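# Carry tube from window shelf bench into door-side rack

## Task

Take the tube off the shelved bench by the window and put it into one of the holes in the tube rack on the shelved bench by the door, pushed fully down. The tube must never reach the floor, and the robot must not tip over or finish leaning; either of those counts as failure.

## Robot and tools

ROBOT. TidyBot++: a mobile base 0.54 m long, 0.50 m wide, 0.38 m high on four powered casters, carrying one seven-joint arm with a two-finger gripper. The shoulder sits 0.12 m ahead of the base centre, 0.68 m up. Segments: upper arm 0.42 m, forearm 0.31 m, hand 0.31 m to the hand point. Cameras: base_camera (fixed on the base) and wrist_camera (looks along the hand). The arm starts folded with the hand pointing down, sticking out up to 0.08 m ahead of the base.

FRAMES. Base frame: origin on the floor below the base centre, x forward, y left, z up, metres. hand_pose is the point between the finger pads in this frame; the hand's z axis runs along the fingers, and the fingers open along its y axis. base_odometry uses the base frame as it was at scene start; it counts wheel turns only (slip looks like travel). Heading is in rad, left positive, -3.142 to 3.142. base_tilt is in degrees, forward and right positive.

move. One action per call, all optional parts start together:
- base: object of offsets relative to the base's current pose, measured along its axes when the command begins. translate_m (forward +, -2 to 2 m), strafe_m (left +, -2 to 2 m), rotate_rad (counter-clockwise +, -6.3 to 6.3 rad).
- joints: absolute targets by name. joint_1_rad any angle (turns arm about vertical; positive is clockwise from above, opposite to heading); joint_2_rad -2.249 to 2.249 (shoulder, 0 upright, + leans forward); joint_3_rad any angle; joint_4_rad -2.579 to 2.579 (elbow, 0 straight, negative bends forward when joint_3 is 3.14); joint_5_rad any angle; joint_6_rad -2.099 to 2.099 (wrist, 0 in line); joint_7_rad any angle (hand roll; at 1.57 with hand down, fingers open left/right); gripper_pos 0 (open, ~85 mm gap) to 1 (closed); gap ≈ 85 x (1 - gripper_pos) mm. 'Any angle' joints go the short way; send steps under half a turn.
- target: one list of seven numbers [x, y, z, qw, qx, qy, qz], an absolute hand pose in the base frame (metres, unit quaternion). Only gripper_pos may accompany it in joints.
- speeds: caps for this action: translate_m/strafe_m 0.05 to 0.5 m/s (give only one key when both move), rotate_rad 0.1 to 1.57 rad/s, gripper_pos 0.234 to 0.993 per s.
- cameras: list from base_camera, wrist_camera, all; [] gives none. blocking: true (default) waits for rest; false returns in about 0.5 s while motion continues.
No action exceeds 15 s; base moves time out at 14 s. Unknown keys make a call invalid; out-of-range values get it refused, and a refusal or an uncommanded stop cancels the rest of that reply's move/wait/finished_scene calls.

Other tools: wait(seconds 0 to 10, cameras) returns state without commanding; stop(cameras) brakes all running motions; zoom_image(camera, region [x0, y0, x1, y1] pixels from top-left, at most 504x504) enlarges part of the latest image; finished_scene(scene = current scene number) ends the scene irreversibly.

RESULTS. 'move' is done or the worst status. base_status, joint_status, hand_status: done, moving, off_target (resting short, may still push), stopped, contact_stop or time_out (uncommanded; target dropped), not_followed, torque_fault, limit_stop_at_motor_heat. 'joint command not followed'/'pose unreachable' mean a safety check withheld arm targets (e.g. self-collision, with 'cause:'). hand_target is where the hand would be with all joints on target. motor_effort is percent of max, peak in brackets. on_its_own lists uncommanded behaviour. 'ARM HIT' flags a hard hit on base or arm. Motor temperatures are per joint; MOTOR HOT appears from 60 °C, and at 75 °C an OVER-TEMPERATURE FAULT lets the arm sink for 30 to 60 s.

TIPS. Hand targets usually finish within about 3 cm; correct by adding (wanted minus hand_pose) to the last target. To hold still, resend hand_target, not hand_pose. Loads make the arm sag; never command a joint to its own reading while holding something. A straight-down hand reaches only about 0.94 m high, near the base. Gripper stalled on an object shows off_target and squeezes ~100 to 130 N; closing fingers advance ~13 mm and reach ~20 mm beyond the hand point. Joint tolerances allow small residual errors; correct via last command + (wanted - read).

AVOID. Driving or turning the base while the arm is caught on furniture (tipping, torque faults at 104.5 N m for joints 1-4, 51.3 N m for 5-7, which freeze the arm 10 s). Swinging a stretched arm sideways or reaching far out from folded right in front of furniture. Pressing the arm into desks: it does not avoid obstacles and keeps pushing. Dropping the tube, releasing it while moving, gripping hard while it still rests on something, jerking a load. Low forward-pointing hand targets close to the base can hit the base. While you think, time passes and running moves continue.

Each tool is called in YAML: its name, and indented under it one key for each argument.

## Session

move:
  cameras: ["wrist_camera", "base_camera"]

Scene clock: 0.00 s.
Motor temperatures (°C): [29 28 28 30 31 39 36]
base_odometry: x=+0.000 y=+0.000 heading=+0.000
base_tilt: forward=+0.3 right=-0.4
base_status: not commanded
joint_positions: joint_1_rad=-0.035 joint_2_rad=-0.331 joint_3_rad=+3.161 joint_4_rad=-2.520 joint_5_rad=+0.033 joint_6_rad=-0.833 joint_7_rad=+1.606 gripper_pos=+0.000
joint_status: not commanded
motor_effort: joint_1_rad=+0 joint_2_rad=-2 joint_3_rad=+0 joint_4_rad=+13 joint_5_rad=+1 joint_6_rad=+0 joint_7_rad=+1
hand_pose: x=+0.2760 y=-0.0029 z=+0.5887 quat_wxyz=(+0.010, +0.997, +0.037, +0.060) (m; base frame)
hand_target: x=+0.2753 y=-0.0029 z=+0.5883 quat_wxyz=(+0.010, +0.998, +0.037, +0.059) (m; base frame)
hand_status: not commanded
pictures: base_camera, wrist_camera
camera_calibration:
wrist_camera: T_world_to_cam=[[0.0836016, -0.996491, -0.00407287, -0.0222268], [-0.990478, -0.0826472, -0.1101, 0.396265], [0.109377, 0.0132387, -0.993912, 0.692928], [0, 0, 0, 1]] pos_world=[0.31856, 0.00142802, 0.732248]

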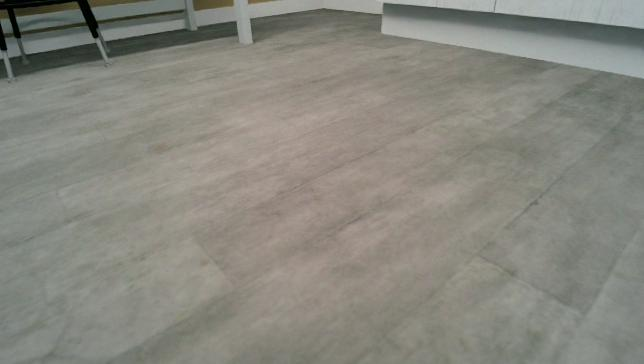

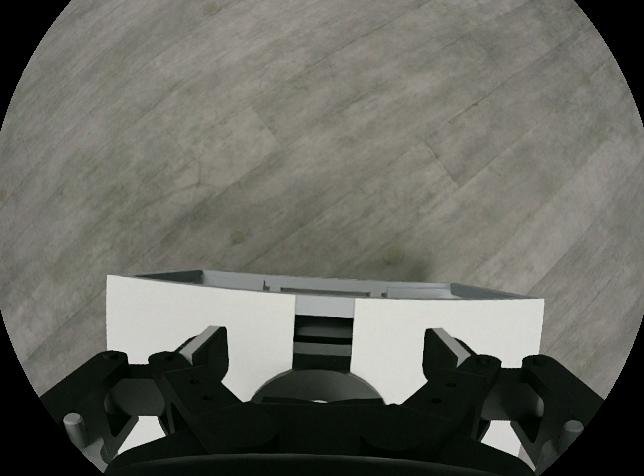

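move:
  joints: {"joint_1_rad": 0.0, "joint_2_rad": -0.45, "joint_3_rad": 3.14, "joint_4_rad": -1.35, "joint_5_rad": 0.0, "joint_6_rad": -0.7, "joint_7_rad": 1.6}
  cameras: ["wrist_camera"]

Scene clock: 9.07 s.
Motor temperatures (°C): [29 28 28 30 31 39 36]
move: done
base_odometry: x=+0.000 y=+0.000 heading=+0.000
base_tilt: forward=+0.3 right=-0.4
base_status: not commanded
joint_positions: joint_1_rad=-0.014 joint_2_rad=-0.444 joint_3_rad=+3.158 joint_4_rad=-1.360 joint_5_rad=+0.027 joint_6_rad=-0.787 joint_7_rad=+1.606 gripper_pos=+0.000
joint_status: all done
motor_effort: joint_1_rad=+0(1) joint_2_rad=-2(6) joint_3_rad=+0(1) joint_4_rad=+17(19) joint_5_rad=+0(2) joint_6_rad=+8(9) joint_7_rad=+1(2)
hand_pose: x=+0.4964 y=-0.0087 z=+1.2122 quat_wxyz=(+0.023, +0.752, +0.012, +0.658) (m; base frame)
hand_target: x=+0.4934 y=+0.0023 z=+1.2470 quat_wxyz=(+0.010, +0.717, +0.011, +0.697) (m; base frame)
hand_status: not commanded
pictures: wrist_camera
camera_calibration:
wrist_camera: T_world_to_cam=[[0.0183342, -0.998366, 0.0541228, -0.0820582], [-0.140952, -0.0561722, -0.988422, 1.32592], [0.989847, 0.0104932, -0.141751, -0.181491], [0, 0, 0, 1]] pos_world=[0.368043, -0.00554003, 1.28928]

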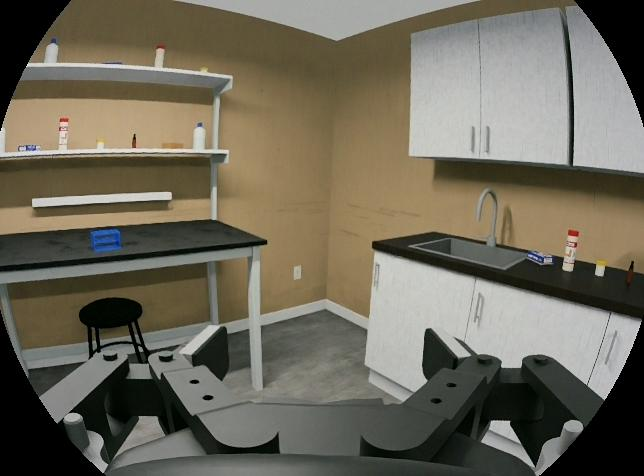

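move:
  base: {"rotate_rad": -2.5}
  joints: {"joint_3_rad": 3.12, "joint_5_rad": -0.03}
  cameras: ["wrist_camera"]

Scene clock: 19.60 s.
Motor temperatures (°C): [29 28 28 30 31 39 36]
move: done
base_odometry: x=+0.000 y=+0.000 heading=-2.499
base_tilt: forward=+0.3 right=-0.4
base_status: done
joint_positions: joint_1_rad=-0.010 joint_2_rad=-0.444 joint_3_rad=+3.127 joint_4_rad=-1.360 joint_5_rad=+0.000 joint_6_rad=-0.786 joint_7_rad=+1.606 gripper_pos=+0.000
joint_status: all done
motor_effort: joint_1_rad=+0(1) joint_2_rad=-2(4) joint_3_rad=+0(2) joint_4_rad=+17(18) joint_5_rad=+0(1) joint_6_rad=+10(10) joint_7_rad=+1(1)
hand_pose: x=+0.4960 y=+0.0130 z=+1.2123 quat_wxyz=(+0.007, +0.752, +0.024, +0.659) (m; base frame)
hand_target: x=+0.4928 y=+0.0199 z=+1.2468 quat_wxyz=(-0.008, +0.717, +0.019, +0.697) (m; base frame)
hand_status: not commanded
pictures: wrist_camera
camera_calibration:
wrist_camera: T_world_to_cam=[[0.0577828, -0.997269, 0.0459932, -0.0701282], [-0.138032, -0.0536084, -0.988976, 1.32634], [0.988741, 0.0507973, -0.140752, -0.182445], [0, 0, 0, 1]] pos_world=[0.36752, 0.0104341, 1.28927]

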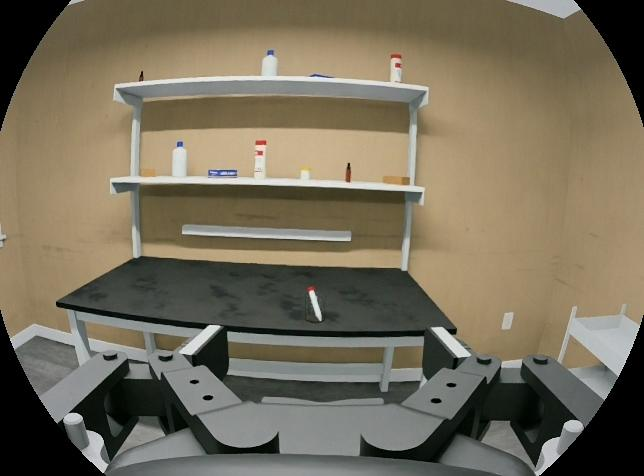

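zoom_image:
  camera: "wrist_camera"
  region: [280, 260, 360, 340]

zoom_image:
  camera: "wrist_camera"
  region: [40, 250, 480, 400]

Scaled by 6.300.

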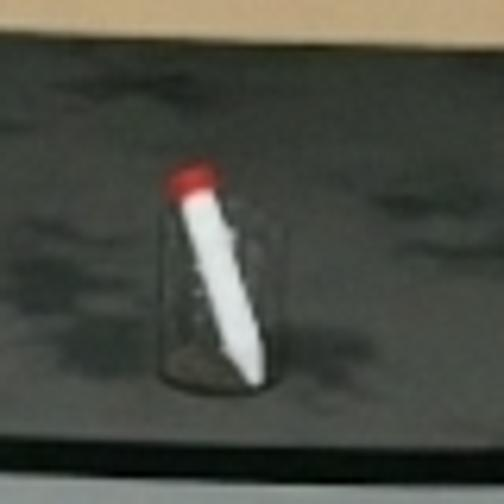

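Scaled by 1.145.

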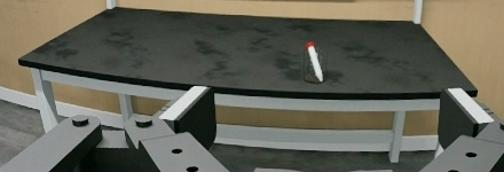

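move:
  base: {"translate_m": 0.42, "rotate_rad": 0.06}
  joints: {"joint_6_rad": -1.2}
  cameras: ["wrist_camera"]

Scene clock: 67.93 s.
Motor temperatures (°C): [29 28 28 30 31 39 36]
move: done
base_odometry: x=-0.337 y=-0.252 heading=-2.439
base_tilt: forward=+0.3 right=-0.4
base_status: done
joint_positions: joint_1_rad=-0.009 joint_2_rad=-0.445 joint_3_rad=+3.124 joint_4_rad=-1.353 joint_5_rad=+0.000 joint_6_rad=-1.139 joint_7_rad=+1.606 gripper_pos=+0.000
joint_status: all done
motor_effort: joint_1_rad=+0(1) joint_2_rad=-1(5) joint_3_rad=+0(2) joint_4_rad=+17(18) joint_5_rad=+0(1) joint_6_rad=+9(10) joint_7_rad=+1(2)
hand_pose: x=+0.4622 y=+0.0132 z=+1.1120 quat_wxyz=(+0.006, +0.854, +0.028, +0.520) (m; base frame)
hand_target: x=+0.4503 y=+0.0204 z=+1.0988 quat_wxyz=(-0.008, +0.867, +0.026, +0.498) (m; base frame)
hand_status: not commanded
pictures: wrist_camera
camera_calibration:
wrist_camera: T_world_to_cam=[[0.0717066, -0.996872, 0.0332463, -0.0556286], [-0.464347, -0.0628638, -0.88342, 1.25609], [0.882746, 0.0479092, -0.467402, 0.249106], [0, 0, 0, 1]] pos_world=[0.367354, 0.0115737, 1.22794]

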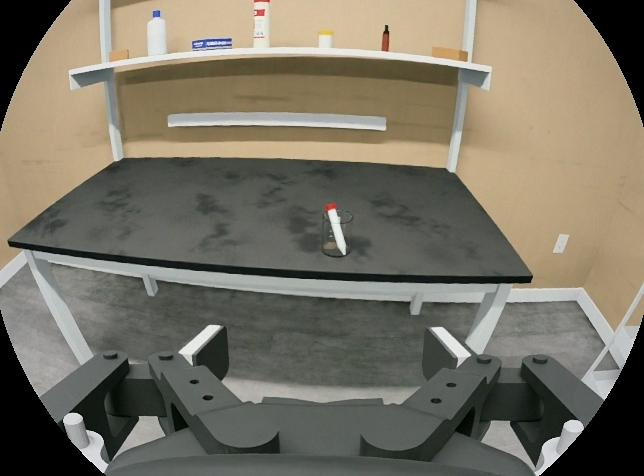

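zoom_image:
  camera: "wrist_camera"
  region: [300, 190, 370, 270]

Scaled by 6.300.

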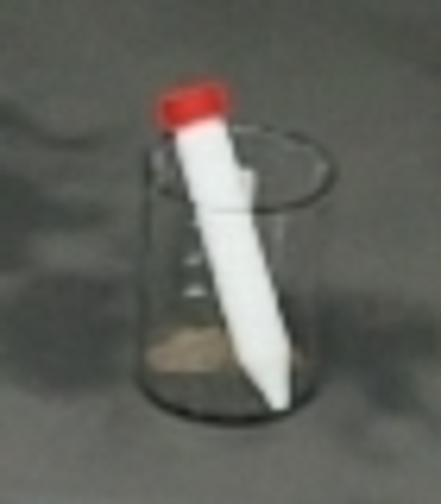

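move:
  base: {"translate_m": 0.38}
  joints: {"joint_6_rad": -1.5}
  cameras: ["wrist_camera"]

zoom_image:
  camera: "wrist_camera"
  region: [250, 100, 450, 300]

Scene clock: 153.50 s.
Motor temperatures (°C): [29 28 28 30 31 39 36]
move: done
base_odometry: x=-0.627 y=-0.497 heading=-2.440
base_tilt: forward=+0.3 right=-0.4
base_status: done
joint_positions: joint_1_rad=-0.009 joint_2_rad=-0.445 joint_3_rad=+3.124 joint_4_rad=-1.351 joint_5_rad=+0.000 joint_6_rad=-1.433 joint_7_rad=+1.606 gripper_pos=+0.000
joint_status: all done
motor_effort: joint_1_rad=+0(0) joint_2_rad=+0(4) joint_3_rad=+0(1) joint_4_rad=+15(17) joint_5_rad=+0(1) joint_6_rad=+6(10) joint_7_rad=+1(2)
hand_pose: x=+0.4089 y=+0.0113 z=+1.0391 quat_wxyz=(+0.006, +0.920, +0.029, +0.390) (m; base frame)
hand_target: x=+0.3919 y=+0.0192 z=+1.0264 quat_wxyz=(-0.008, +0.932, +0.029, +0.362) (m; base frame)
hand_status: not commanded
pictures: wrist_camera
camera_calibration:
wrist_camera: T_world_to_cam=[[0.0770575, -0.996852, 0.0186751, -0.0383163], [-0.698878, -0.0673637, -0.712061, 1.08473], [0.711078, 0.041818, -0.701869, 0.576082], [0, 0, 0, 1]] pos_world=[0.351407, 0.0107851, 1.17744]

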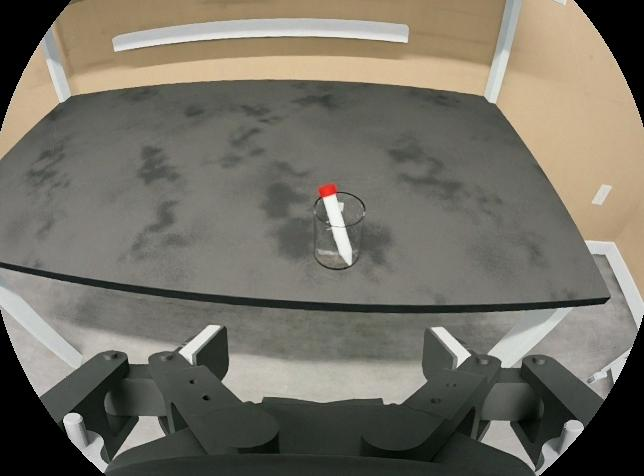

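Scaled by 2.520.

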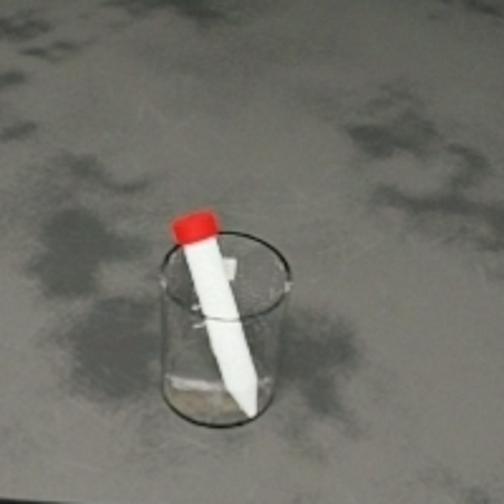

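move:
  joints: {"joint_2_rad": -0.2, "joint_6_rad": -1.3}
  cameras: ["wrist_camera"]

zoom_image:
  camera: "wrist_camera"
  region: [250, 150, 450, 350]

Scene clock: 177.63 s.
Motor temperatures (°C): [29 28 28 30 31 39 36]
move: done
base_odometry: x=-0.627 y=-0.497 heading=-2.440
base_tilt: forward=+0.3 right=-0.4
base_status: not commanded
joint_positions: joint_1_rad=-0.009 joint_2_rad=-0.200 joint_3_rad=+3.124 joint_4_rad=-1.351 joint_5_rad=+0.000 joint_6_rad=-1.374 joint_7_rad=+1.606 gripper_pos=+0.000
joint_status: all done
motor_effort: joint_1_rad=+0(1) joint_2_rad=-9(12) joint_3_rad=+0(0) joint_4_rad=+17(18) joint_5_rad=+0(1) joint_6_rad=+5(7) joint_7_rad=+0(1)
hand_pose: x=+0.5023 y=+0.0124 z=+0.9683 quat_wxyz=(+0.003, +0.952, +0.030, +0.303) (m; base frame)
hand_target: x=+0.5203 y=+0.0201 z=+0.9829 quat_wxyz=(-0.012, +0.940, +0.026, +0.339) (m; base frame)
hand_status: not commanded
pictures: wrist_camera
camera_calibration:
wrist_camera: T_world_to_cam=[[0.0795763, -0.996818, 0.00470153, -0.0308055], [-0.818368, -0.0680222, -0.570654, 1.02275], [0.569158, 0.041563, -0.821177, 0.64673], [0, 0, 0, 1]] pos_world=[0.471345, 0.0119821, 1.11486]

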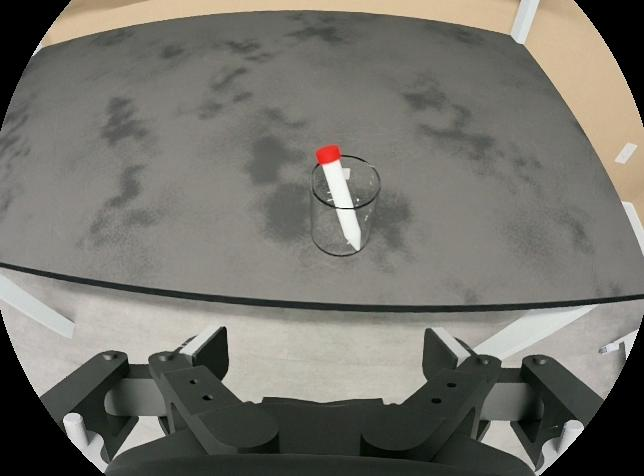

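Scaled by 2.520.

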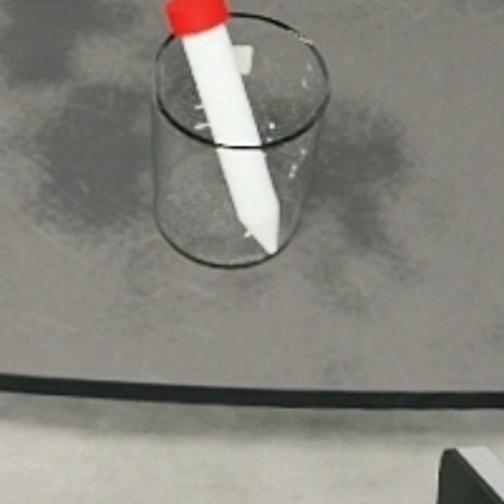

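zoom_image:
  camera: "wrist_camera"
  region: [295, 135, 395, 265]

Scaled by 3.877.

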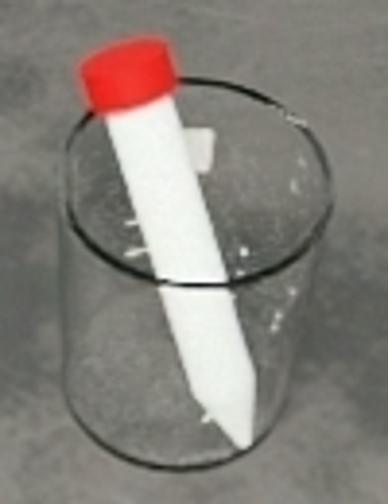

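move:
  base: {"translate_m": 0.26, "strafe_m": -0.242}
  joints: {"joint_1_rad": -0.67, "joint_2_rad": 0.10, "joint_3_rad": 3.14, "joint_4_rad": -0.89, "joint_6_rad": -1.88, "gripper_pos": 0.4}
  cameras: ["wrist_camera"]

Scene clock: 300.57 s.
Motor temperatures (°C): [29 28 28 31 31 39 36]
move: done
base_odometry: x=-0.982 y=-0.480 heading=-2.440
base_tilt: forward=+0.3 right=-0.4
base_status: done
joint_positions: joint_1_rad=-0.657 joint_2_rad=+0.080 joint_3_rad=+3.126 joint_4_rad=-0.904 joint_5_rad=+0.000 joint_6_rad=-1.799 joint_7_rad=+1.606 gripper_pos=+0.399
joint_status: all done
motor_effort: joint_1_rad=+0(2) joint_2_rad=-15(18) joint_3_rad=+0(2) joint_4_rad=+14(18) joint_5_rad=+0(1) joint_6_rad=+3(7) joint_7_rad=+1(1)
hand_pose: x=+0.4348 y=+0.2525 z=+0.9836 quat_wxyz=(-0.056, +0.923, +0.341, +0.169) (m; base frame)
hand_target: x=+0.4166 y=+0.2495 z=+0.9732 quat_wxyz=(-0.056, +0.928, +0.346, +0.124) (m; base frame)
hand_status: not commanded
pictures: wrist_camera
camera_calibration:
wrist_camera: T_world_to_cam=[[0.662285, -0.749122, -0.0139233, -0.0837747], [-0.707125, -0.618797, -0.342146, 0.858552], [0.247694, 0.236444, -0.939544, 0.894731], [0, 0, 0, 1]] pos_world=[0.440968, 0.256959, 1.13322]

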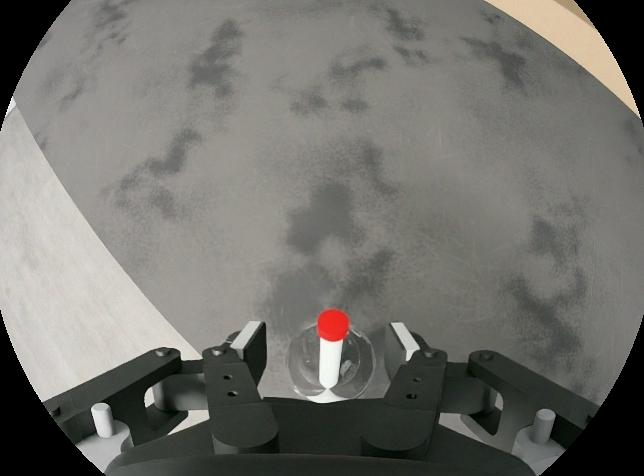

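zoom_image:
  camera: "wrist_camera"
  region: [265, 295, 405, 410]

Scaled by 3.600.

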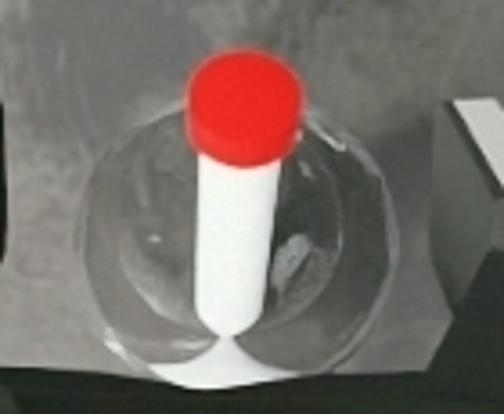

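move:
  joints: {"joint_1_rad": -0.637, "joint_2_rad": 0.177, "joint_4_rad": -1.004, "joint_6_rad": -1.69, "joint_7_rad": 1.52}
  cameras: ["wrist_camera"]

zoom_image:
  camera: "wrist_camera"
  region: [245, 295, 415, 410]

Scene clock: 371.67 s.
Motor temperatures (°C): [29 28 28 31 31 39 36]
move: done
base_odometry: x=-0.982 y=-0.480 heading=-2.440
base_tilt: forward=+0.3 right=-0.4
base_status: not commanded
joint_positions: joint_1_rad=-0.648 joint_2_rad=+0.171 joint_3_rad=+3.126 joint_4_rad=-0.992 joint_5_rad=+0.000 joint_6_rad=-1.747 joint_7_rad=+1.561 gripper_pos=+0.399
joint_status: all done
motor_effort: joint_1_rad=+0(2) joint_2_rad=-18(22) joint_3_rad=+0(1) joint_4_rad=+15(18) joint_5_rad=+0(1) joint_6_rad=+2(4) joint_7_rad=+1(2)
hand_pose: x=+0.4587 y=+0.2661 z=+0.9180 quat_wxyz=(-0.039, +0.941, +0.319, +0.108) (m; base frame)
hand_target: x=+0.4724 y=+0.2755 z=+0.9156 quat_wxyz=(-0.059, +0.947, +0.291, +0.122) (m; base frame)
hand_status: not commanded
pictures: wrist_camera
camera_calibration:
wrist_camera: T_world_to_cam=[[0.619533, -0.784312, -0.0321479, -0.0446147], [-0.769705, -0.598937, -0.220972, 0.77357], [0.154056, 0.161644, -0.97475, 0.919099], [0, 0, 0, 1]] pos_world=[0.481468, 0.279761, 1.06539]

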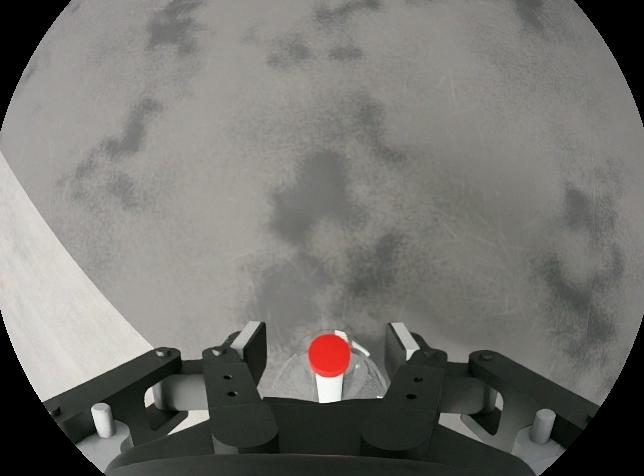

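Scaled by 2.965.

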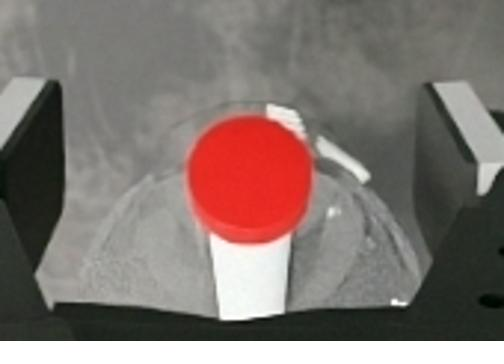

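move:
  joints: {"joint_2_rad": 0.132, "joint_4_rad": -1.093, "joint_6_rad": -1.622}
  cameras: ["wrist_camera"]

zoom_image:
  camera: "wrist_camera"
  region: [245, 295, 415, 410]

Scene clock: 397.93 s.
Motor temperatures (°C): [29 29 28 31 31 39 36]
move: done
base_odometry: x=-0.982 y=-0.480 heading=-2.440
base_tilt: forward=+0.3 right=-0.4
base_status: not commanded
joint_positions: joint_1_rad=-0.648 joint_2_rad=+0.146 joint_3_rad=+3.126 joint_4_rad=-1.076 joint_5_rad=+0.000 joint_6_rad=-1.699 joint_7_rad=+1.561 gripper_pos=+0.399
joint_status: all done
motor_effort: joint_1_rad=+0(0) joint_2_rad=-18(19) joint_3_rad=+0(1) joint_4_rad=+15(17) joint_5_rad=+0(1) joint_6_rad=+2(3) joint_7_rad=+1(1)
hand_pose: x=+0.4529 y=+0.2618 z=+0.9018 quat_wxyz=(-0.037, +0.941, +0.319, +0.103) (m; base frame)
hand_target: x=+0.4671 y=+0.2717 z=+0.9077 quat_wxyz=(-0.064, +0.946, +0.289, +0.133) (m; base frame)
hand_status: not commanded
pictures: wrist_camera
camera_calibration:
wrist_camera: T_world_to_cam=[[0.619335, -0.784481, -0.0318198, -0.0450991], [-0.771431, -0.600495, -0.210473, 0.754722], [0.146005, 0.1549, -0.977082, 0.912476], [0, 0, 0, 1]] pos_world=[0.476922, 0.276485, 1.04898]

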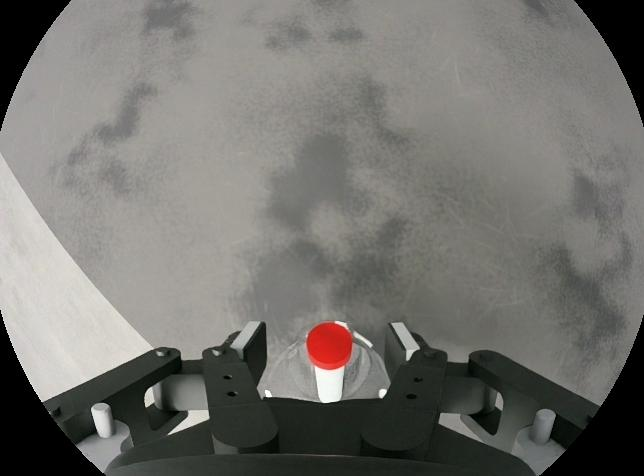

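Scaled by 2.965.

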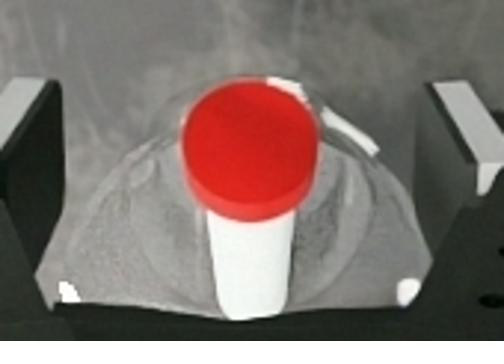

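move:
  joints: {"joint_2_rad": 0.119, "joint_4_rad": -1.140, "joint_6_rad": -1.582}
  cameras: ["wrist_camera"]

zoom_image:
  camera: "wrist_camera"
  region: [245, 295, 415, 410]

Scene clock: 419.63 s.
Motor temperatures (°C): [29 29 28 30 31 39 36]
move: done
base_odometry: x=-0.982 y=-0.480 heading=-2.440
base_tilt: forward=+0.3 right=-0.4
base_status: not commanded
joint_positions: joint_1_rad=-0.648 joint_2_rad=+0.132 joint_3_rad=+3.126 joint_4_rad=-1.124 joint_5_rad=+0.000 joint_6_rad=-1.659 joint_7_rad=+1.561 gripper_pos=+0.399
joint_status: all done
motor_effort: joint_1_rad=+0(0) joint_2_rad=-18(19) joint_3_rad=-1(1) joint_4_rad=+15(17) joint_5_rad=+0(1) joint_6_rad=+2(3) joint_7_rad=+1(2)
hand_pose: x=+0.4527 y=+0.2618 z=+0.8928 quat_wxyz=(-0.038, +0.941, +0.319, +0.106) (m; base frame)
hand_target: x=+0.4670 y=+0.2716 z=+0.8988 quat_wxyz=(-0.065, +0.946, +0.289, +0.136) (m; base frame)
hand_status: not commanded
pictures: wrist_camera
camera_calibration:
wrist_camera: T_world_to_cam=[[0.619507, -0.784356, -0.03158, -0.0456339], [-0.770329, -0.599705, -0.216675, 0.757467], [0.151011, 0.158558, -0.975733, 0.899279], [0, 0, 0, 1]] pos_world=[0.475968, 0.275875, 1.04014]

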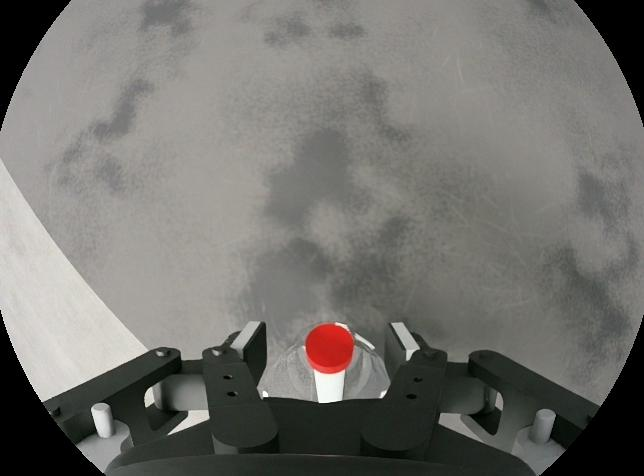

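Scaled by 2.965.

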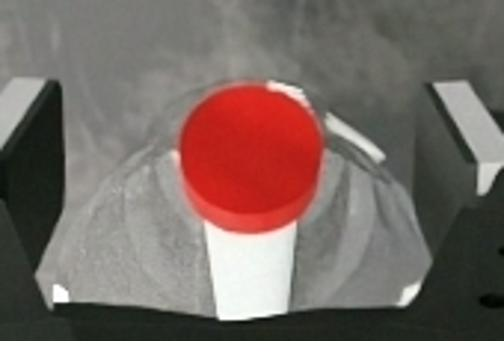

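move:
  joints: {"gripper_pos": 0.68}
  speeds: {"gripper_pos": 0.4}
  cameras: ["wrist_camera"]

zoom_image:
  camera: "wrist_camera"
  region: [245, 295, 415, 410]

Scene clock: 430.83 s.
Motor temperatures (°C): [29 29 28 30 31 39 36]
move: done
base_odometry: x=-0.982 y=-0.480 heading=-2.440
base_tilt: forward=+0.4 right=-0.4
base_status: not commanded
joint_positions: joint_1_rad=-0.648 joint_2_rad=+0.132 joint_3_rad=+3.126 joint_4_rad=-1.124 joint_5_rad=+0.000 joint_6_rad=-1.658 joint_7_rad=+1.561 gripper_pos=+0.678
joint_status: all done
motor_effort: joint_1_rad=+0(0) joint_2_rad=-18(19) joint_3_rad=+0(1) joint_4_rad=+15(16) joint_5_rad=+0(1) joint_6_rad=+2(3) joint_7_rad=+1(1)
hand_pose: x=+0.4528 y=+0.2618 z=+0.8929 quat_wxyz=(-0.038, +0.941, +0.319, +0.107) (m; base frame)
hand_target: x=+0.4670 y=+0.2716 z=+0.8988 quat_wxyz=(-0.065, +0.946, +0.289, +0.136) (m; base frame)
hand_status: not commanded
pictures: wrist_camera
camera_calibration:
wrist_camera: T_world_to_cam=[[0.619516, -0.784349, -0.0315779, -0.0456411], [-0.770267, -0.599655, -0.217031, 0.757858], [0.151292, 0.158778, -0.975654, 0.899025], [0, 0, 0, 1]] pos_world=[0.476013, 0.27591, 1.04017]

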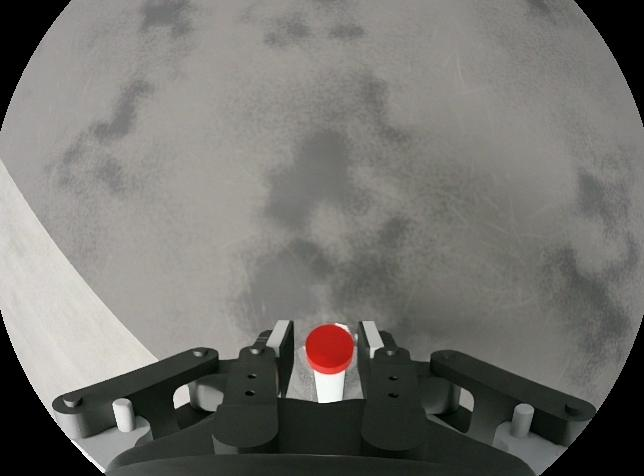

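Scaled by 2.965.

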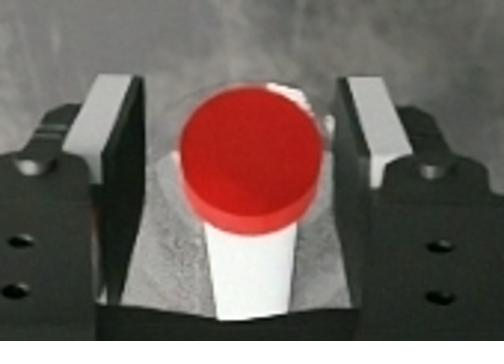

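move:
  joints: {"gripper_pos": 0.768}
  speeds: {"gripper_pos": 0.234}
  cameras: ["wrist_camera"]

zoom_image:
  camera: "wrist_camera"
  region: [245, 295, 415, 410]

Scene clock: 439.37 s.
Motor temperatures (°C): [29 29 28 30 31 39 36]
move: done
base_odometry: x=-0.982 y=-0.480 heading=-2.440
base_tilt: forward=+0.3 right=-0.4
base_status: not commanded
joint_positions: joint_1_rad=-0.648 joint_2_rad=+0.132 joint_3_rad=+3.126 joint_4_rad=-1.124 joint_5_rad=+0.000 joint_6_rad=-1.658 joint_7_rad=+1.561 gripper_pos=+0.766
joint_status: all done
motor_effort: joint_1_rad=+0(0) joint_2_rad=-18(18) joint_3_rad=+0(1) joint_4_rad=+16(16) joint_5_rad=+0(1) joint_6_rad=+2(3) joint_7_rad=+2(2)
hand_pose: x=+0.4528 y=+0.2618 z=+0.8929 quat_wxyz=(-0.038, +0.941, +0.319, +0.107) (m; base frame)
hand_target: x=+0.4670 y=+0.2716 z=+0.8988 quat_wxyz=(-0.065, +0.946, +0.289, +0.136) (m; base frame)
hand_status: not commanded
pictures: wrist_camera
camera_calibration:
wrist_camera: T_world_to_cam=[[0.619518, -0.784347, -0.0315772, -0.0456436], [-0.770246, -0.599639, -0.21715, 0.757988], [0.151386, 0.158851, -0.975627, 0.89894], [0, 0, 0, 1]] pos_world=[0.476028, 0.275922, 1.04019]

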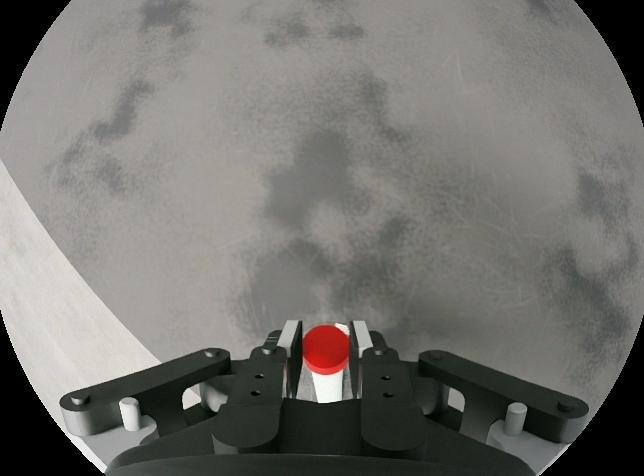

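Scaled by 2.965.

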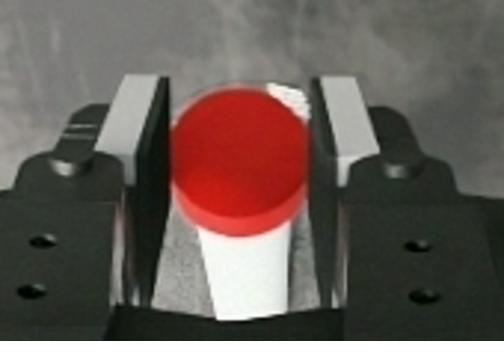

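move:
  joints: {"gripper_pos": 0.785}
  speeds: {"gripper_pos": 0.234}
  cameras: ["wrist_camera"]

Scene clock: 467.77 s.
Motor temperatures (°C): [29 29 28 30 31 39 36]
move: done
base_odometry: x=-0.982 y=-0.480 heading=-2.440
base_tilt: forward=+0.4 right=-0.4
base_status: not commanded
joint_positions: joint_1_rad=-0.648 joint_2_rad=+0.129 joint_3_rad=+3.126 joint_4_rad=-1.124 joint_5_rad=+0.000 joint_6_rad=-1.658 joint_7_rad=+1.561 gripper_pos=+0.786
joint_status: all done
motor_effort: joint_1_rad=+0(0) joint_2_rad=-18(18) joint_3_rad=+0(1) joint_4_rad=+16(16) joint_5_rad=+0(1) joint_6_rad=+2(3) joint_7_rad=+1(2)
hand_pose: x=+0.4523 y=+0.2614 z=+0.8943 quat_wxyz=(-0.039, +0.941, +0.319, +0.108) (m; base frame)
hand_target: x=+0.4670 y=+0.2716 z=+0.8988 quat_wxyz=(-0.065, +0.946, +0.289, +0.136) (m; base frame)
hand_status: not commanded
pictures: wrist_camera
camera_calibration:
wrist_camera: T_world_to_cam=[[0.619606, -0.784281, -0.0315065, -0.0457038], [-0.769641, -0.59918, -0.220538, 0.760278], [0.154085, 0.160895, -0.974869, 0.898046], [0, 0, 0, 1]] pos_world=[0.475083, 0.275207, 1.04171]

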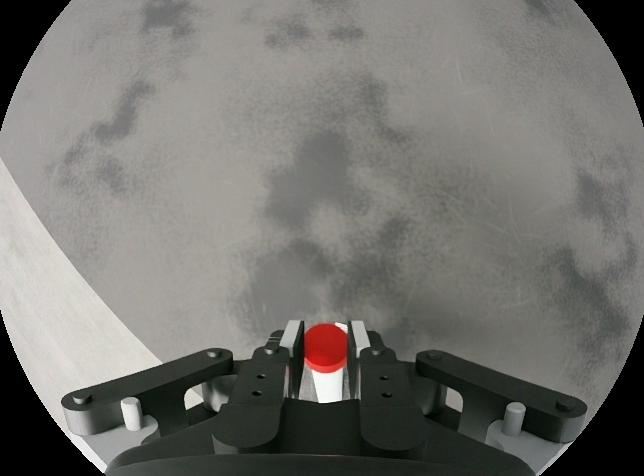

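zoom_image:
  camera: "wrist_camera"
  region: [265, 300, 385, 410]

Scaled by 4.200.

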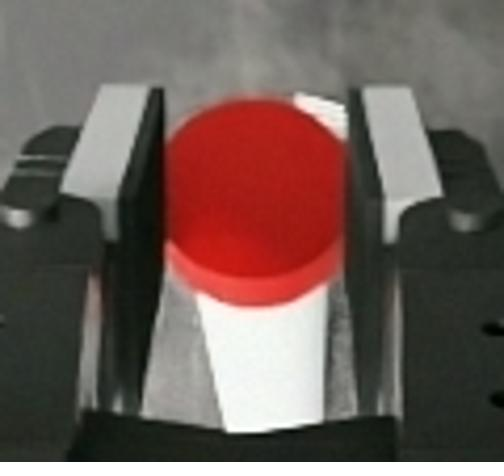

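move:
  joints: {"gripper_pos": 0.81}
  speeds: {"gripper_pos": 0.234}
  cameras: ["wrist_camera"]

zoom_image:
  camera: "wrist_camera"
  region: [265, 300, 385, 410]

Scene clock: 473.53 s.
Motor temperatures (°C): [29 29 28 30 31 39 36]
move: done
base_odometry: x=-0.982 y=-0.480 heading=-2.440
base_tilt: forward=+0.3 right=-0.4
base_status: not commanded
joint_positions: joint_1_rad=-0.648 joint_2_rad=+0.128 joint_3_rad=+3.126 joint_4_rad=-1.125 joint_5_rad=+0.000 joint_6_rad=-1.655 joint_7_rad=+1.561 gripper_pos=+0.810
joint_status: all done
motor_effort: joint_1_rad=+1(1) joint_2_rad=-18(18) joint_3_rad=+0(1) joint_4_rad=+15(16) joint_5_rad=+0(1) joint_6_rad=+2(3) joint_7_rad=+1(1)
hand_pose: x=+0.4527 y=+0.2618 z=+0.8947 quat_wxyz=(-0.039, +0.941, +0.319, +0.110) (m; base frame)
hand_target: x=+0.4670 y=+0.2716 z=+0.8988 quat_wxyz=(-0.065, +0.946, +0.289, +0.136) (m; base frame)
hand_status: not commanded
pictures: wrist_camera
camera_calibration:
wrist_camera: T_world_to_cam=[[0.619679, -0.784224, -0.0314756, -0.0457681], [-0.7691, -0.598756, -0.223553, 0.763235], [0.156469, 0.162739, -0.974183, 0.896113], [0, 0, 0, 1]] pos_world=[0.475152, 0.275267, 1.04216]

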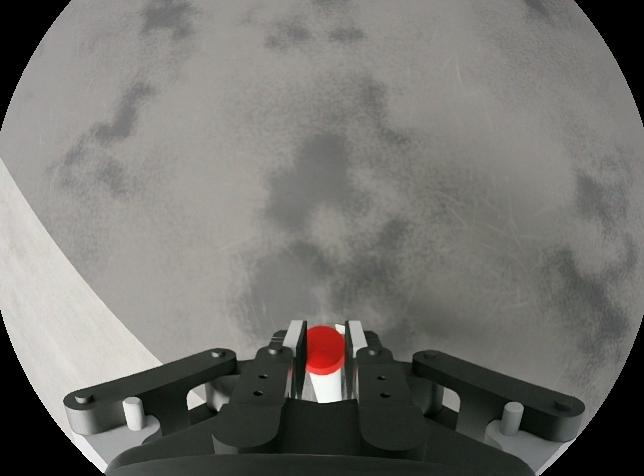

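Scaled by 4.200.

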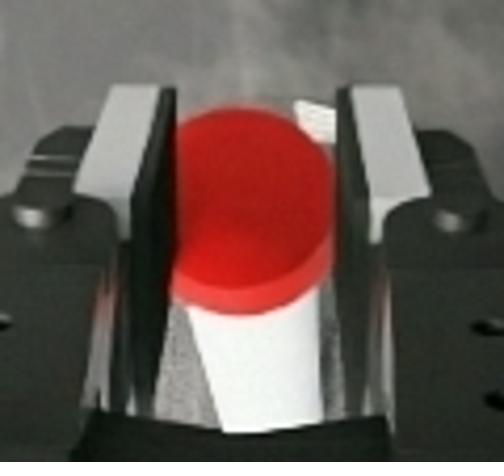

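zoom_image:
  camera: "wrist_camera"
  region: [295, 315, 357, 377]

Scaled by 8.129.

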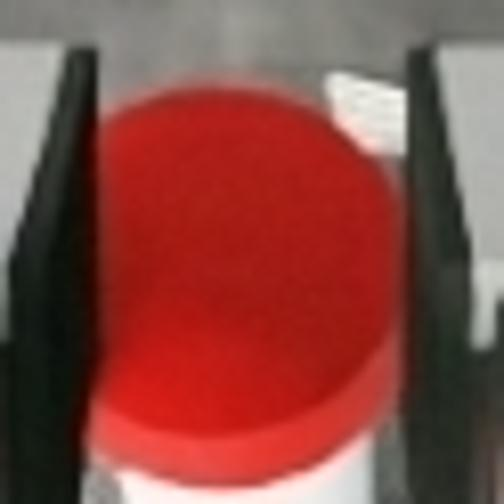

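move:
  joints: {"gripper_pos": 0.72}
  speeds: {"gripper_pos": 0.234}
  cameras: ["wrist_camera"]

zoom_image:
  camera: "wrist_camera"
  region: [295, 315, 357, 377]

zoom_image:
  camera: "wrist_camera"
  region: [265, 300, 385, 410]

Scene clock: 598.30 s.
Motor temperatures (°C): [29 30 28 30 31 39 36]
move: done
base_odometry: x=-0.982 y=-0.480 heading=-2.440
base_tilt: forward=+0.3 right=-0.4
base_status: not commanded
joint_positions: joint_1_rad=-0.648 joint_2_rad=+0.128 joint_3_rad=+3.126 joint_4_rad=-1.125 joint_5_rad=+0.000 joint_6_rad=-1.655 joint_7_rad=+1.561 gripper_pos=+0.718
joint_status: all done
motor_effort: joint_1_rad=+0(1) joint_2_rad=-18(18) joint_3_rad=+0(1) joint_4_rad=+15(16) joint_5_rad=+0(1) joint_6_rad=+2(3) joint_7_rad=+1(1)
hand_pose: x=+0.4528 y=+0.2618 z=+0.8947 quat_wxyz=(-0.039, +0.941, +0.319, +0.110) (m; base frame)
hand_target: x=+0.4670 y=+0.2716 z=+0.8988 quat_wxyz=(-0.065, +0.946, +0.289, +0.136) (m; base frame)
hand_status: not commanded
pictures: wrist_camera
camera_calibration:
wrist_camera: T_world_to_cam=[[0.619682, -0.784222, -0.0314749, -0.0457706], [-0.769079, -0.598739, -0.223671, 0.763365], [0.156563, 0.162812, -0.974156, 0.896028], [0, 0, 0, 1]] pos_world=[0.475167, 0.275278, 1.04217]

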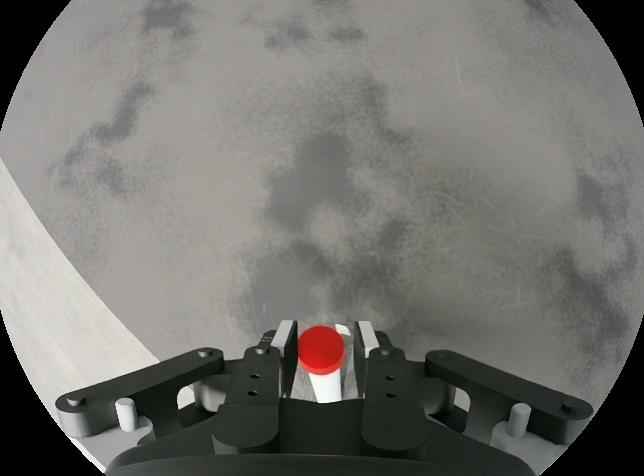

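Scaled by 8.129.

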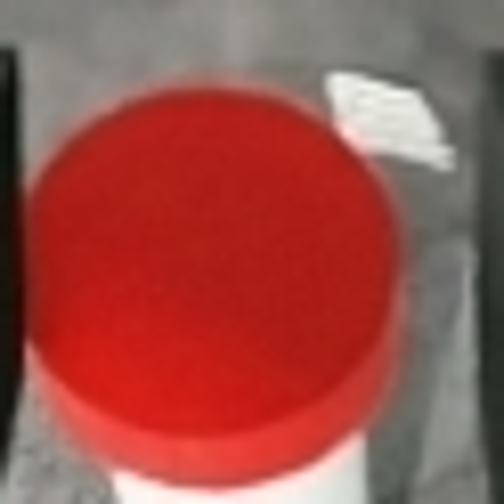

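Scaled by 4.200.

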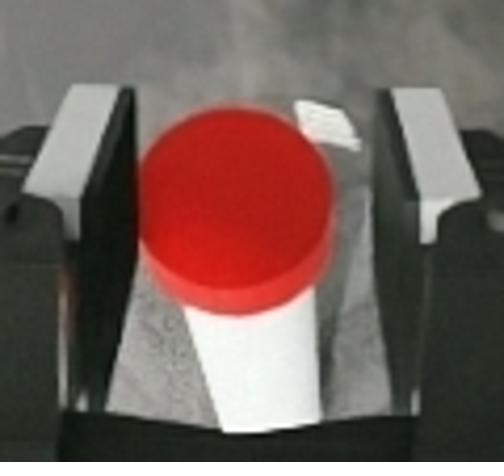

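move:
  joints: {"gripper_pos": 0.66, "joint_1_rad": -0.662}
  speeds: {"gripper_pos": 0.234}
  cameras: []

move:
  joints: {"joint_4_rad": -1.171, "joint_6_rad": -1.553}
  cameras: ["wrist_camera"]

zoom_image:
  camera: "wrist_camera"
  region: [265, 300, 385, 410]

Scene clock: 658.30 s.
Motor temperatures (°C): [29 30 28 30 31 39 36]
move: done
base_odometry: x=-0.982 y=-0.480 heading=-2.440
base_tilt: forward=+0.3 right=-0.4
base_status: not commanded
joint_positions: joint_1_rad=-0.659 joint_2_rad=+0.128 joint_3_rad=+3.127 joint_4_rad=-1.125 joint_5_rad=+0.000 joint_6_rad=-1.655 joint_7_rad=+1.561 gripper_pos=+0.658
joint_status: all done
motor_effort: joint_1_rad=+0(1) joint_2_rad=-18(19) joint_3_rad=+0(1) joint_4_rad=+16(16) joint_5_rad=+0(1) joint_6_rad=+3(3) joint_7_rad=+1(1)
hand_pose: x=+0.4499 y=+0.2654 z=+0.8947 quat_wxyz=(-0.040, +0.939, +0.324, +0.110) (m; base frame)
hand_target: x=+0.4601 y=+0.2802 z=+0.8988 quat_wxyz=(-0.066, +0.942, +0.300, +0.135) (m; base frame)
hand_status: not commanded
pictures: none
No camera images: "cameras" was empty.

Scene clock: 658.97 s.
Motor temperatures (°C): [29 30 28 30 31 39 36]
move: done
base_odometry: x=-0.982 y=-0.480 heading=-2.440
base_tilt: forward=+0.3 right=-0.4
base_status: not commanded
joint_positions: joint_1_rad=-0.659 joint_2_rad=+0.127 joint_3_rad=+3.127 joint_4_rad=-1.156 joint_5_rad=+0.000 joint_6_rad=-1.628 joint_7_rad=+1.561 gripper_pos=+0.658
joint_status: all done
motor_effort: joint_1_rad=+0(0) joint_2_rad=-18(20) joint_3_rad=+0(1) joint_4_rad=+16(17) joint_5_rad=+0(1) joint_6_rad=+1(3) joint_7_rad=+1(1)
hand_pose: x=+0.4511 y=+0.2664 z=+0.8855 quat_wxyz=(-0.040, +0.939, +0.324, +0.108) (m; base frame)
hand_target: x=+0.4618 y=+0.2816 z=+0.8893 quat_wxyz=(-0.066, +0.942, +0.300, +0.134) (m; base frame)
hand_status: not commanded
pictures: wrist_camera
camera_calibration:
wrist_camera: T_world_to_cam=[[0.628089, -0.777506, -0.0314392, -0.0470376], [-0.763003, -0.607436, -0.221016, 0.760044], [0.152744, 0.162806, -0.974763, 0.888832], [0, 0, 0, 1]] pos_world=[0.473696, 0.280399, 1.0329]

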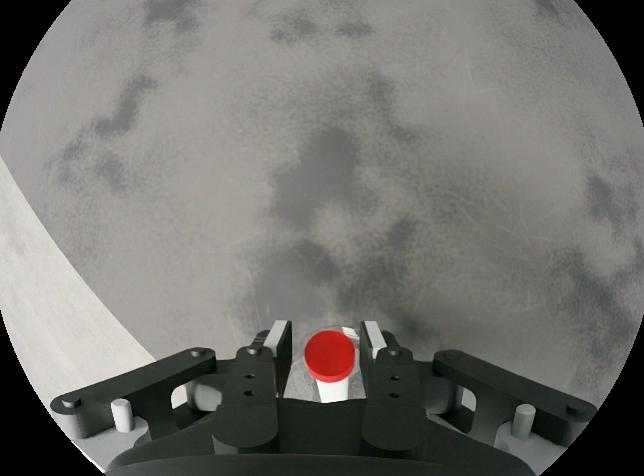

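Scaled by 4.200.

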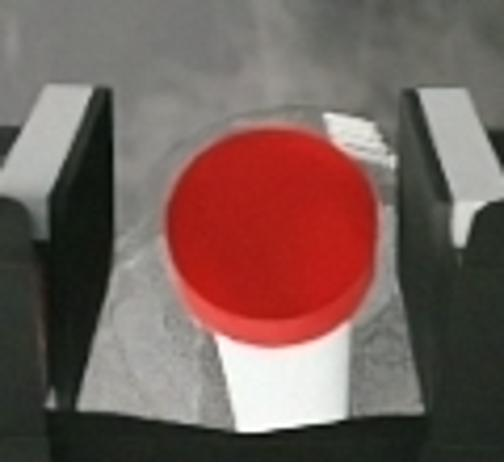

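zoom_image:
  camera: "wrist_camera"
  region: [285, 310, 375, 410]

Scaled by 5.040.

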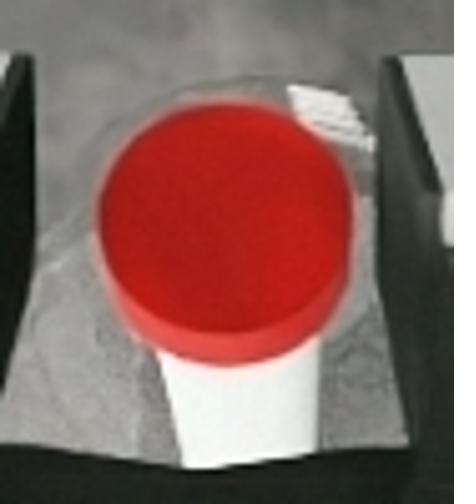

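move:
  joints: {"gripper_pos": 0.765}
  speeds: {"gripper_pos": 0.234}
  cameras: ["wrist_camera"]

zoom_image:
  camera: "wrist_camera"
  region: [285, 310, 375, 410]

Scene clock: 683.63 s.
Motor temperatures (°C): [29 30 28 30 31 39 36]
move: done
base_odometry: x=-0.982 y=-0.480 heading=-2.440
base_tilt: forward=+0.3 right=-0.4
base_status: not commanded
joint_positions: joint_1_rad=-0.659 joint_2_rad=+0.127 joint_3_rad=+3.127 joint_4_rad=-1.156 joint_5_rad=+0.000 joint_6_rad=-1.628 joint_7_rad=+1.561 gripper_pos=+0.761
joint_status: all done
motor_effort: joint_1_rad=+0(0) joint_2_rad=-17(18) joint_3_rad=+0(0) joint_4_rad=+16(16) joint_5_rad=+0(1) joint_6_rad=+2(2) joint_7_rad=+1(1)
hand_pose: x=+0.4511 y=+0.2664 z=+0.8855 quat_wxyz=(-0.040, +0.939, +0.324, +0.108) (m; base frame)
hand_target: x=+0.4618 y=+0.2816 z=+0.8893 quat_wxyz=(-0.066, +0.942, +0.300, +0.134) (m; base frame)
hand_status: not commanded
pictures: wrist_camera
camera_calibration:
wrist_camera: T_world_to_cam=[[0.62809, -0.777505, -0.0314388, -0.0470388], [-0.762992, -0.607428, -0.221075, 0.760108], [0.15279, 0.162843, -0.97475, 0.88879], [0, 0, 0, 1]] pos_world=[0.473703, 0.280405, 1.03291]

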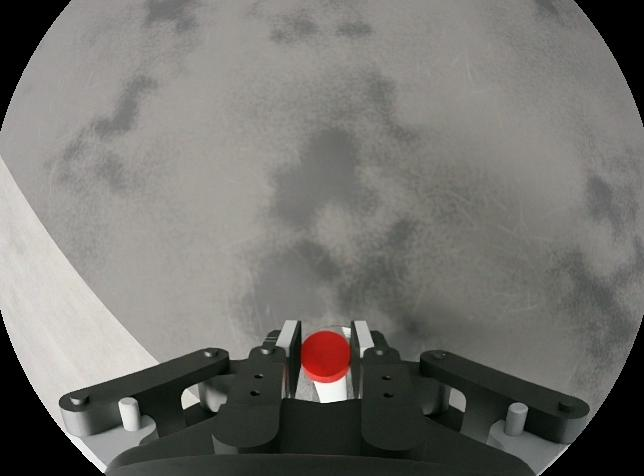

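Scaled by 5.040.

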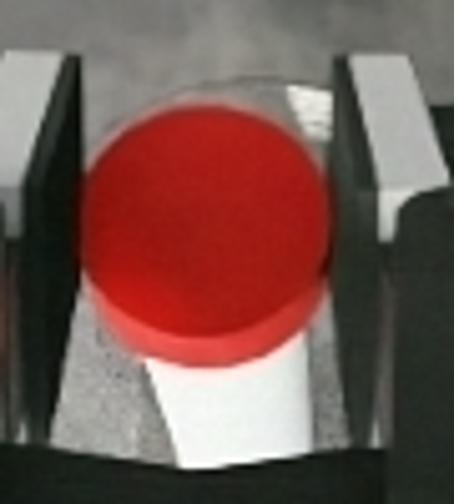

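move:
  joints: {"gripper_pos": 0.78}
  speeds: {"gripper_pos": 0.234}
  cameras: ["wrist_camera"]

zoom_image:
  camera: "wrist_camera"
  region: [285, 310, 375, 410]

Scene clock: 689.27 s.
Motor temperatures (°C): [29 30 28 30 31 39 36]
move: done
base_odometry: x=-0.982 y=-0.480 heading=-2.440
base_tilt: forward=+0.3 right=-0.5
base_status: not commanded
joint_positions: joint_1_rad=-0.659 joint_2_rad=+0.127 joint_3_rad=+3.127 joint_4_rad=-1.156 joint_5_rad=+0.000 joint_6_rad=-1.628 joint_7_rad=+1.561 gripper_pos=+0.772
joint_status: all done
motor_effort: joint_1_rad=+0(0) joint_2_rad=-17(18) joint_3_rad=+0(0) joint_4_rad=+14(16) joint_5_rad=+0(0) joint_6_rad=+1(2) joint_7_rad=+1(1)
hand_pose: x=+0.4511 y=+0.2664 z=+0.8855 quat_wxyz=(-0.040, +0.939, +0.324, +0.108) (m; base frame)
hand_target: x=+0.4618 y=+0.2816 z=+0.8893 quat_wxyz=(-0.066, +0.942, +0.300, +0.134) (m; base frame)
hand_status: not commanded
pictures: wrist_camera
camera_calibration:
wrist_camera: T_world_to_cam=[[0.628092, -0.777504, -0.0314376, -0.0470398], [-0.762982, -0.60742, -0.221133, 0.760146], [0.152836, 0.162878, -0.974737, 0.888776], [0, 0, 0, 1]] pos_world=[0.473687, 0.280392, 1.03294]

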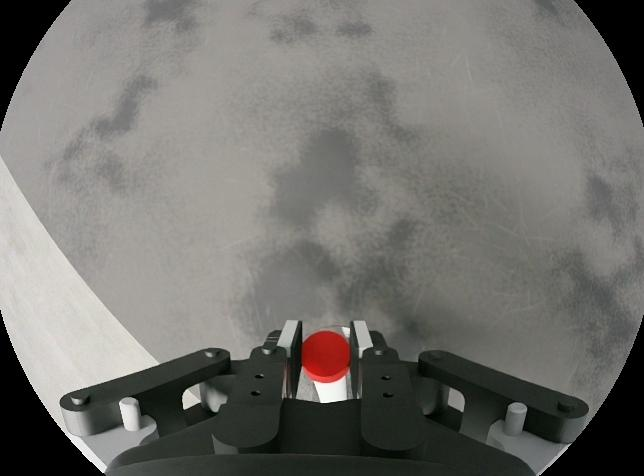

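Scaled by 5.040.

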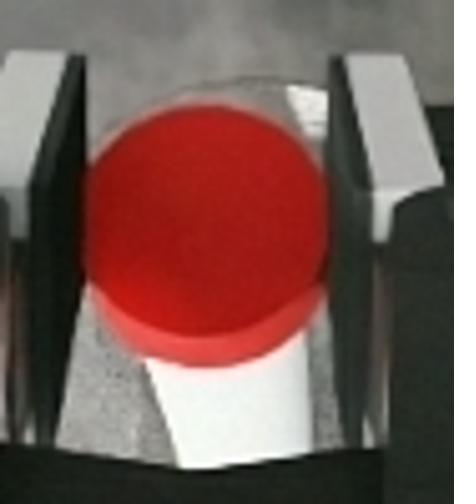

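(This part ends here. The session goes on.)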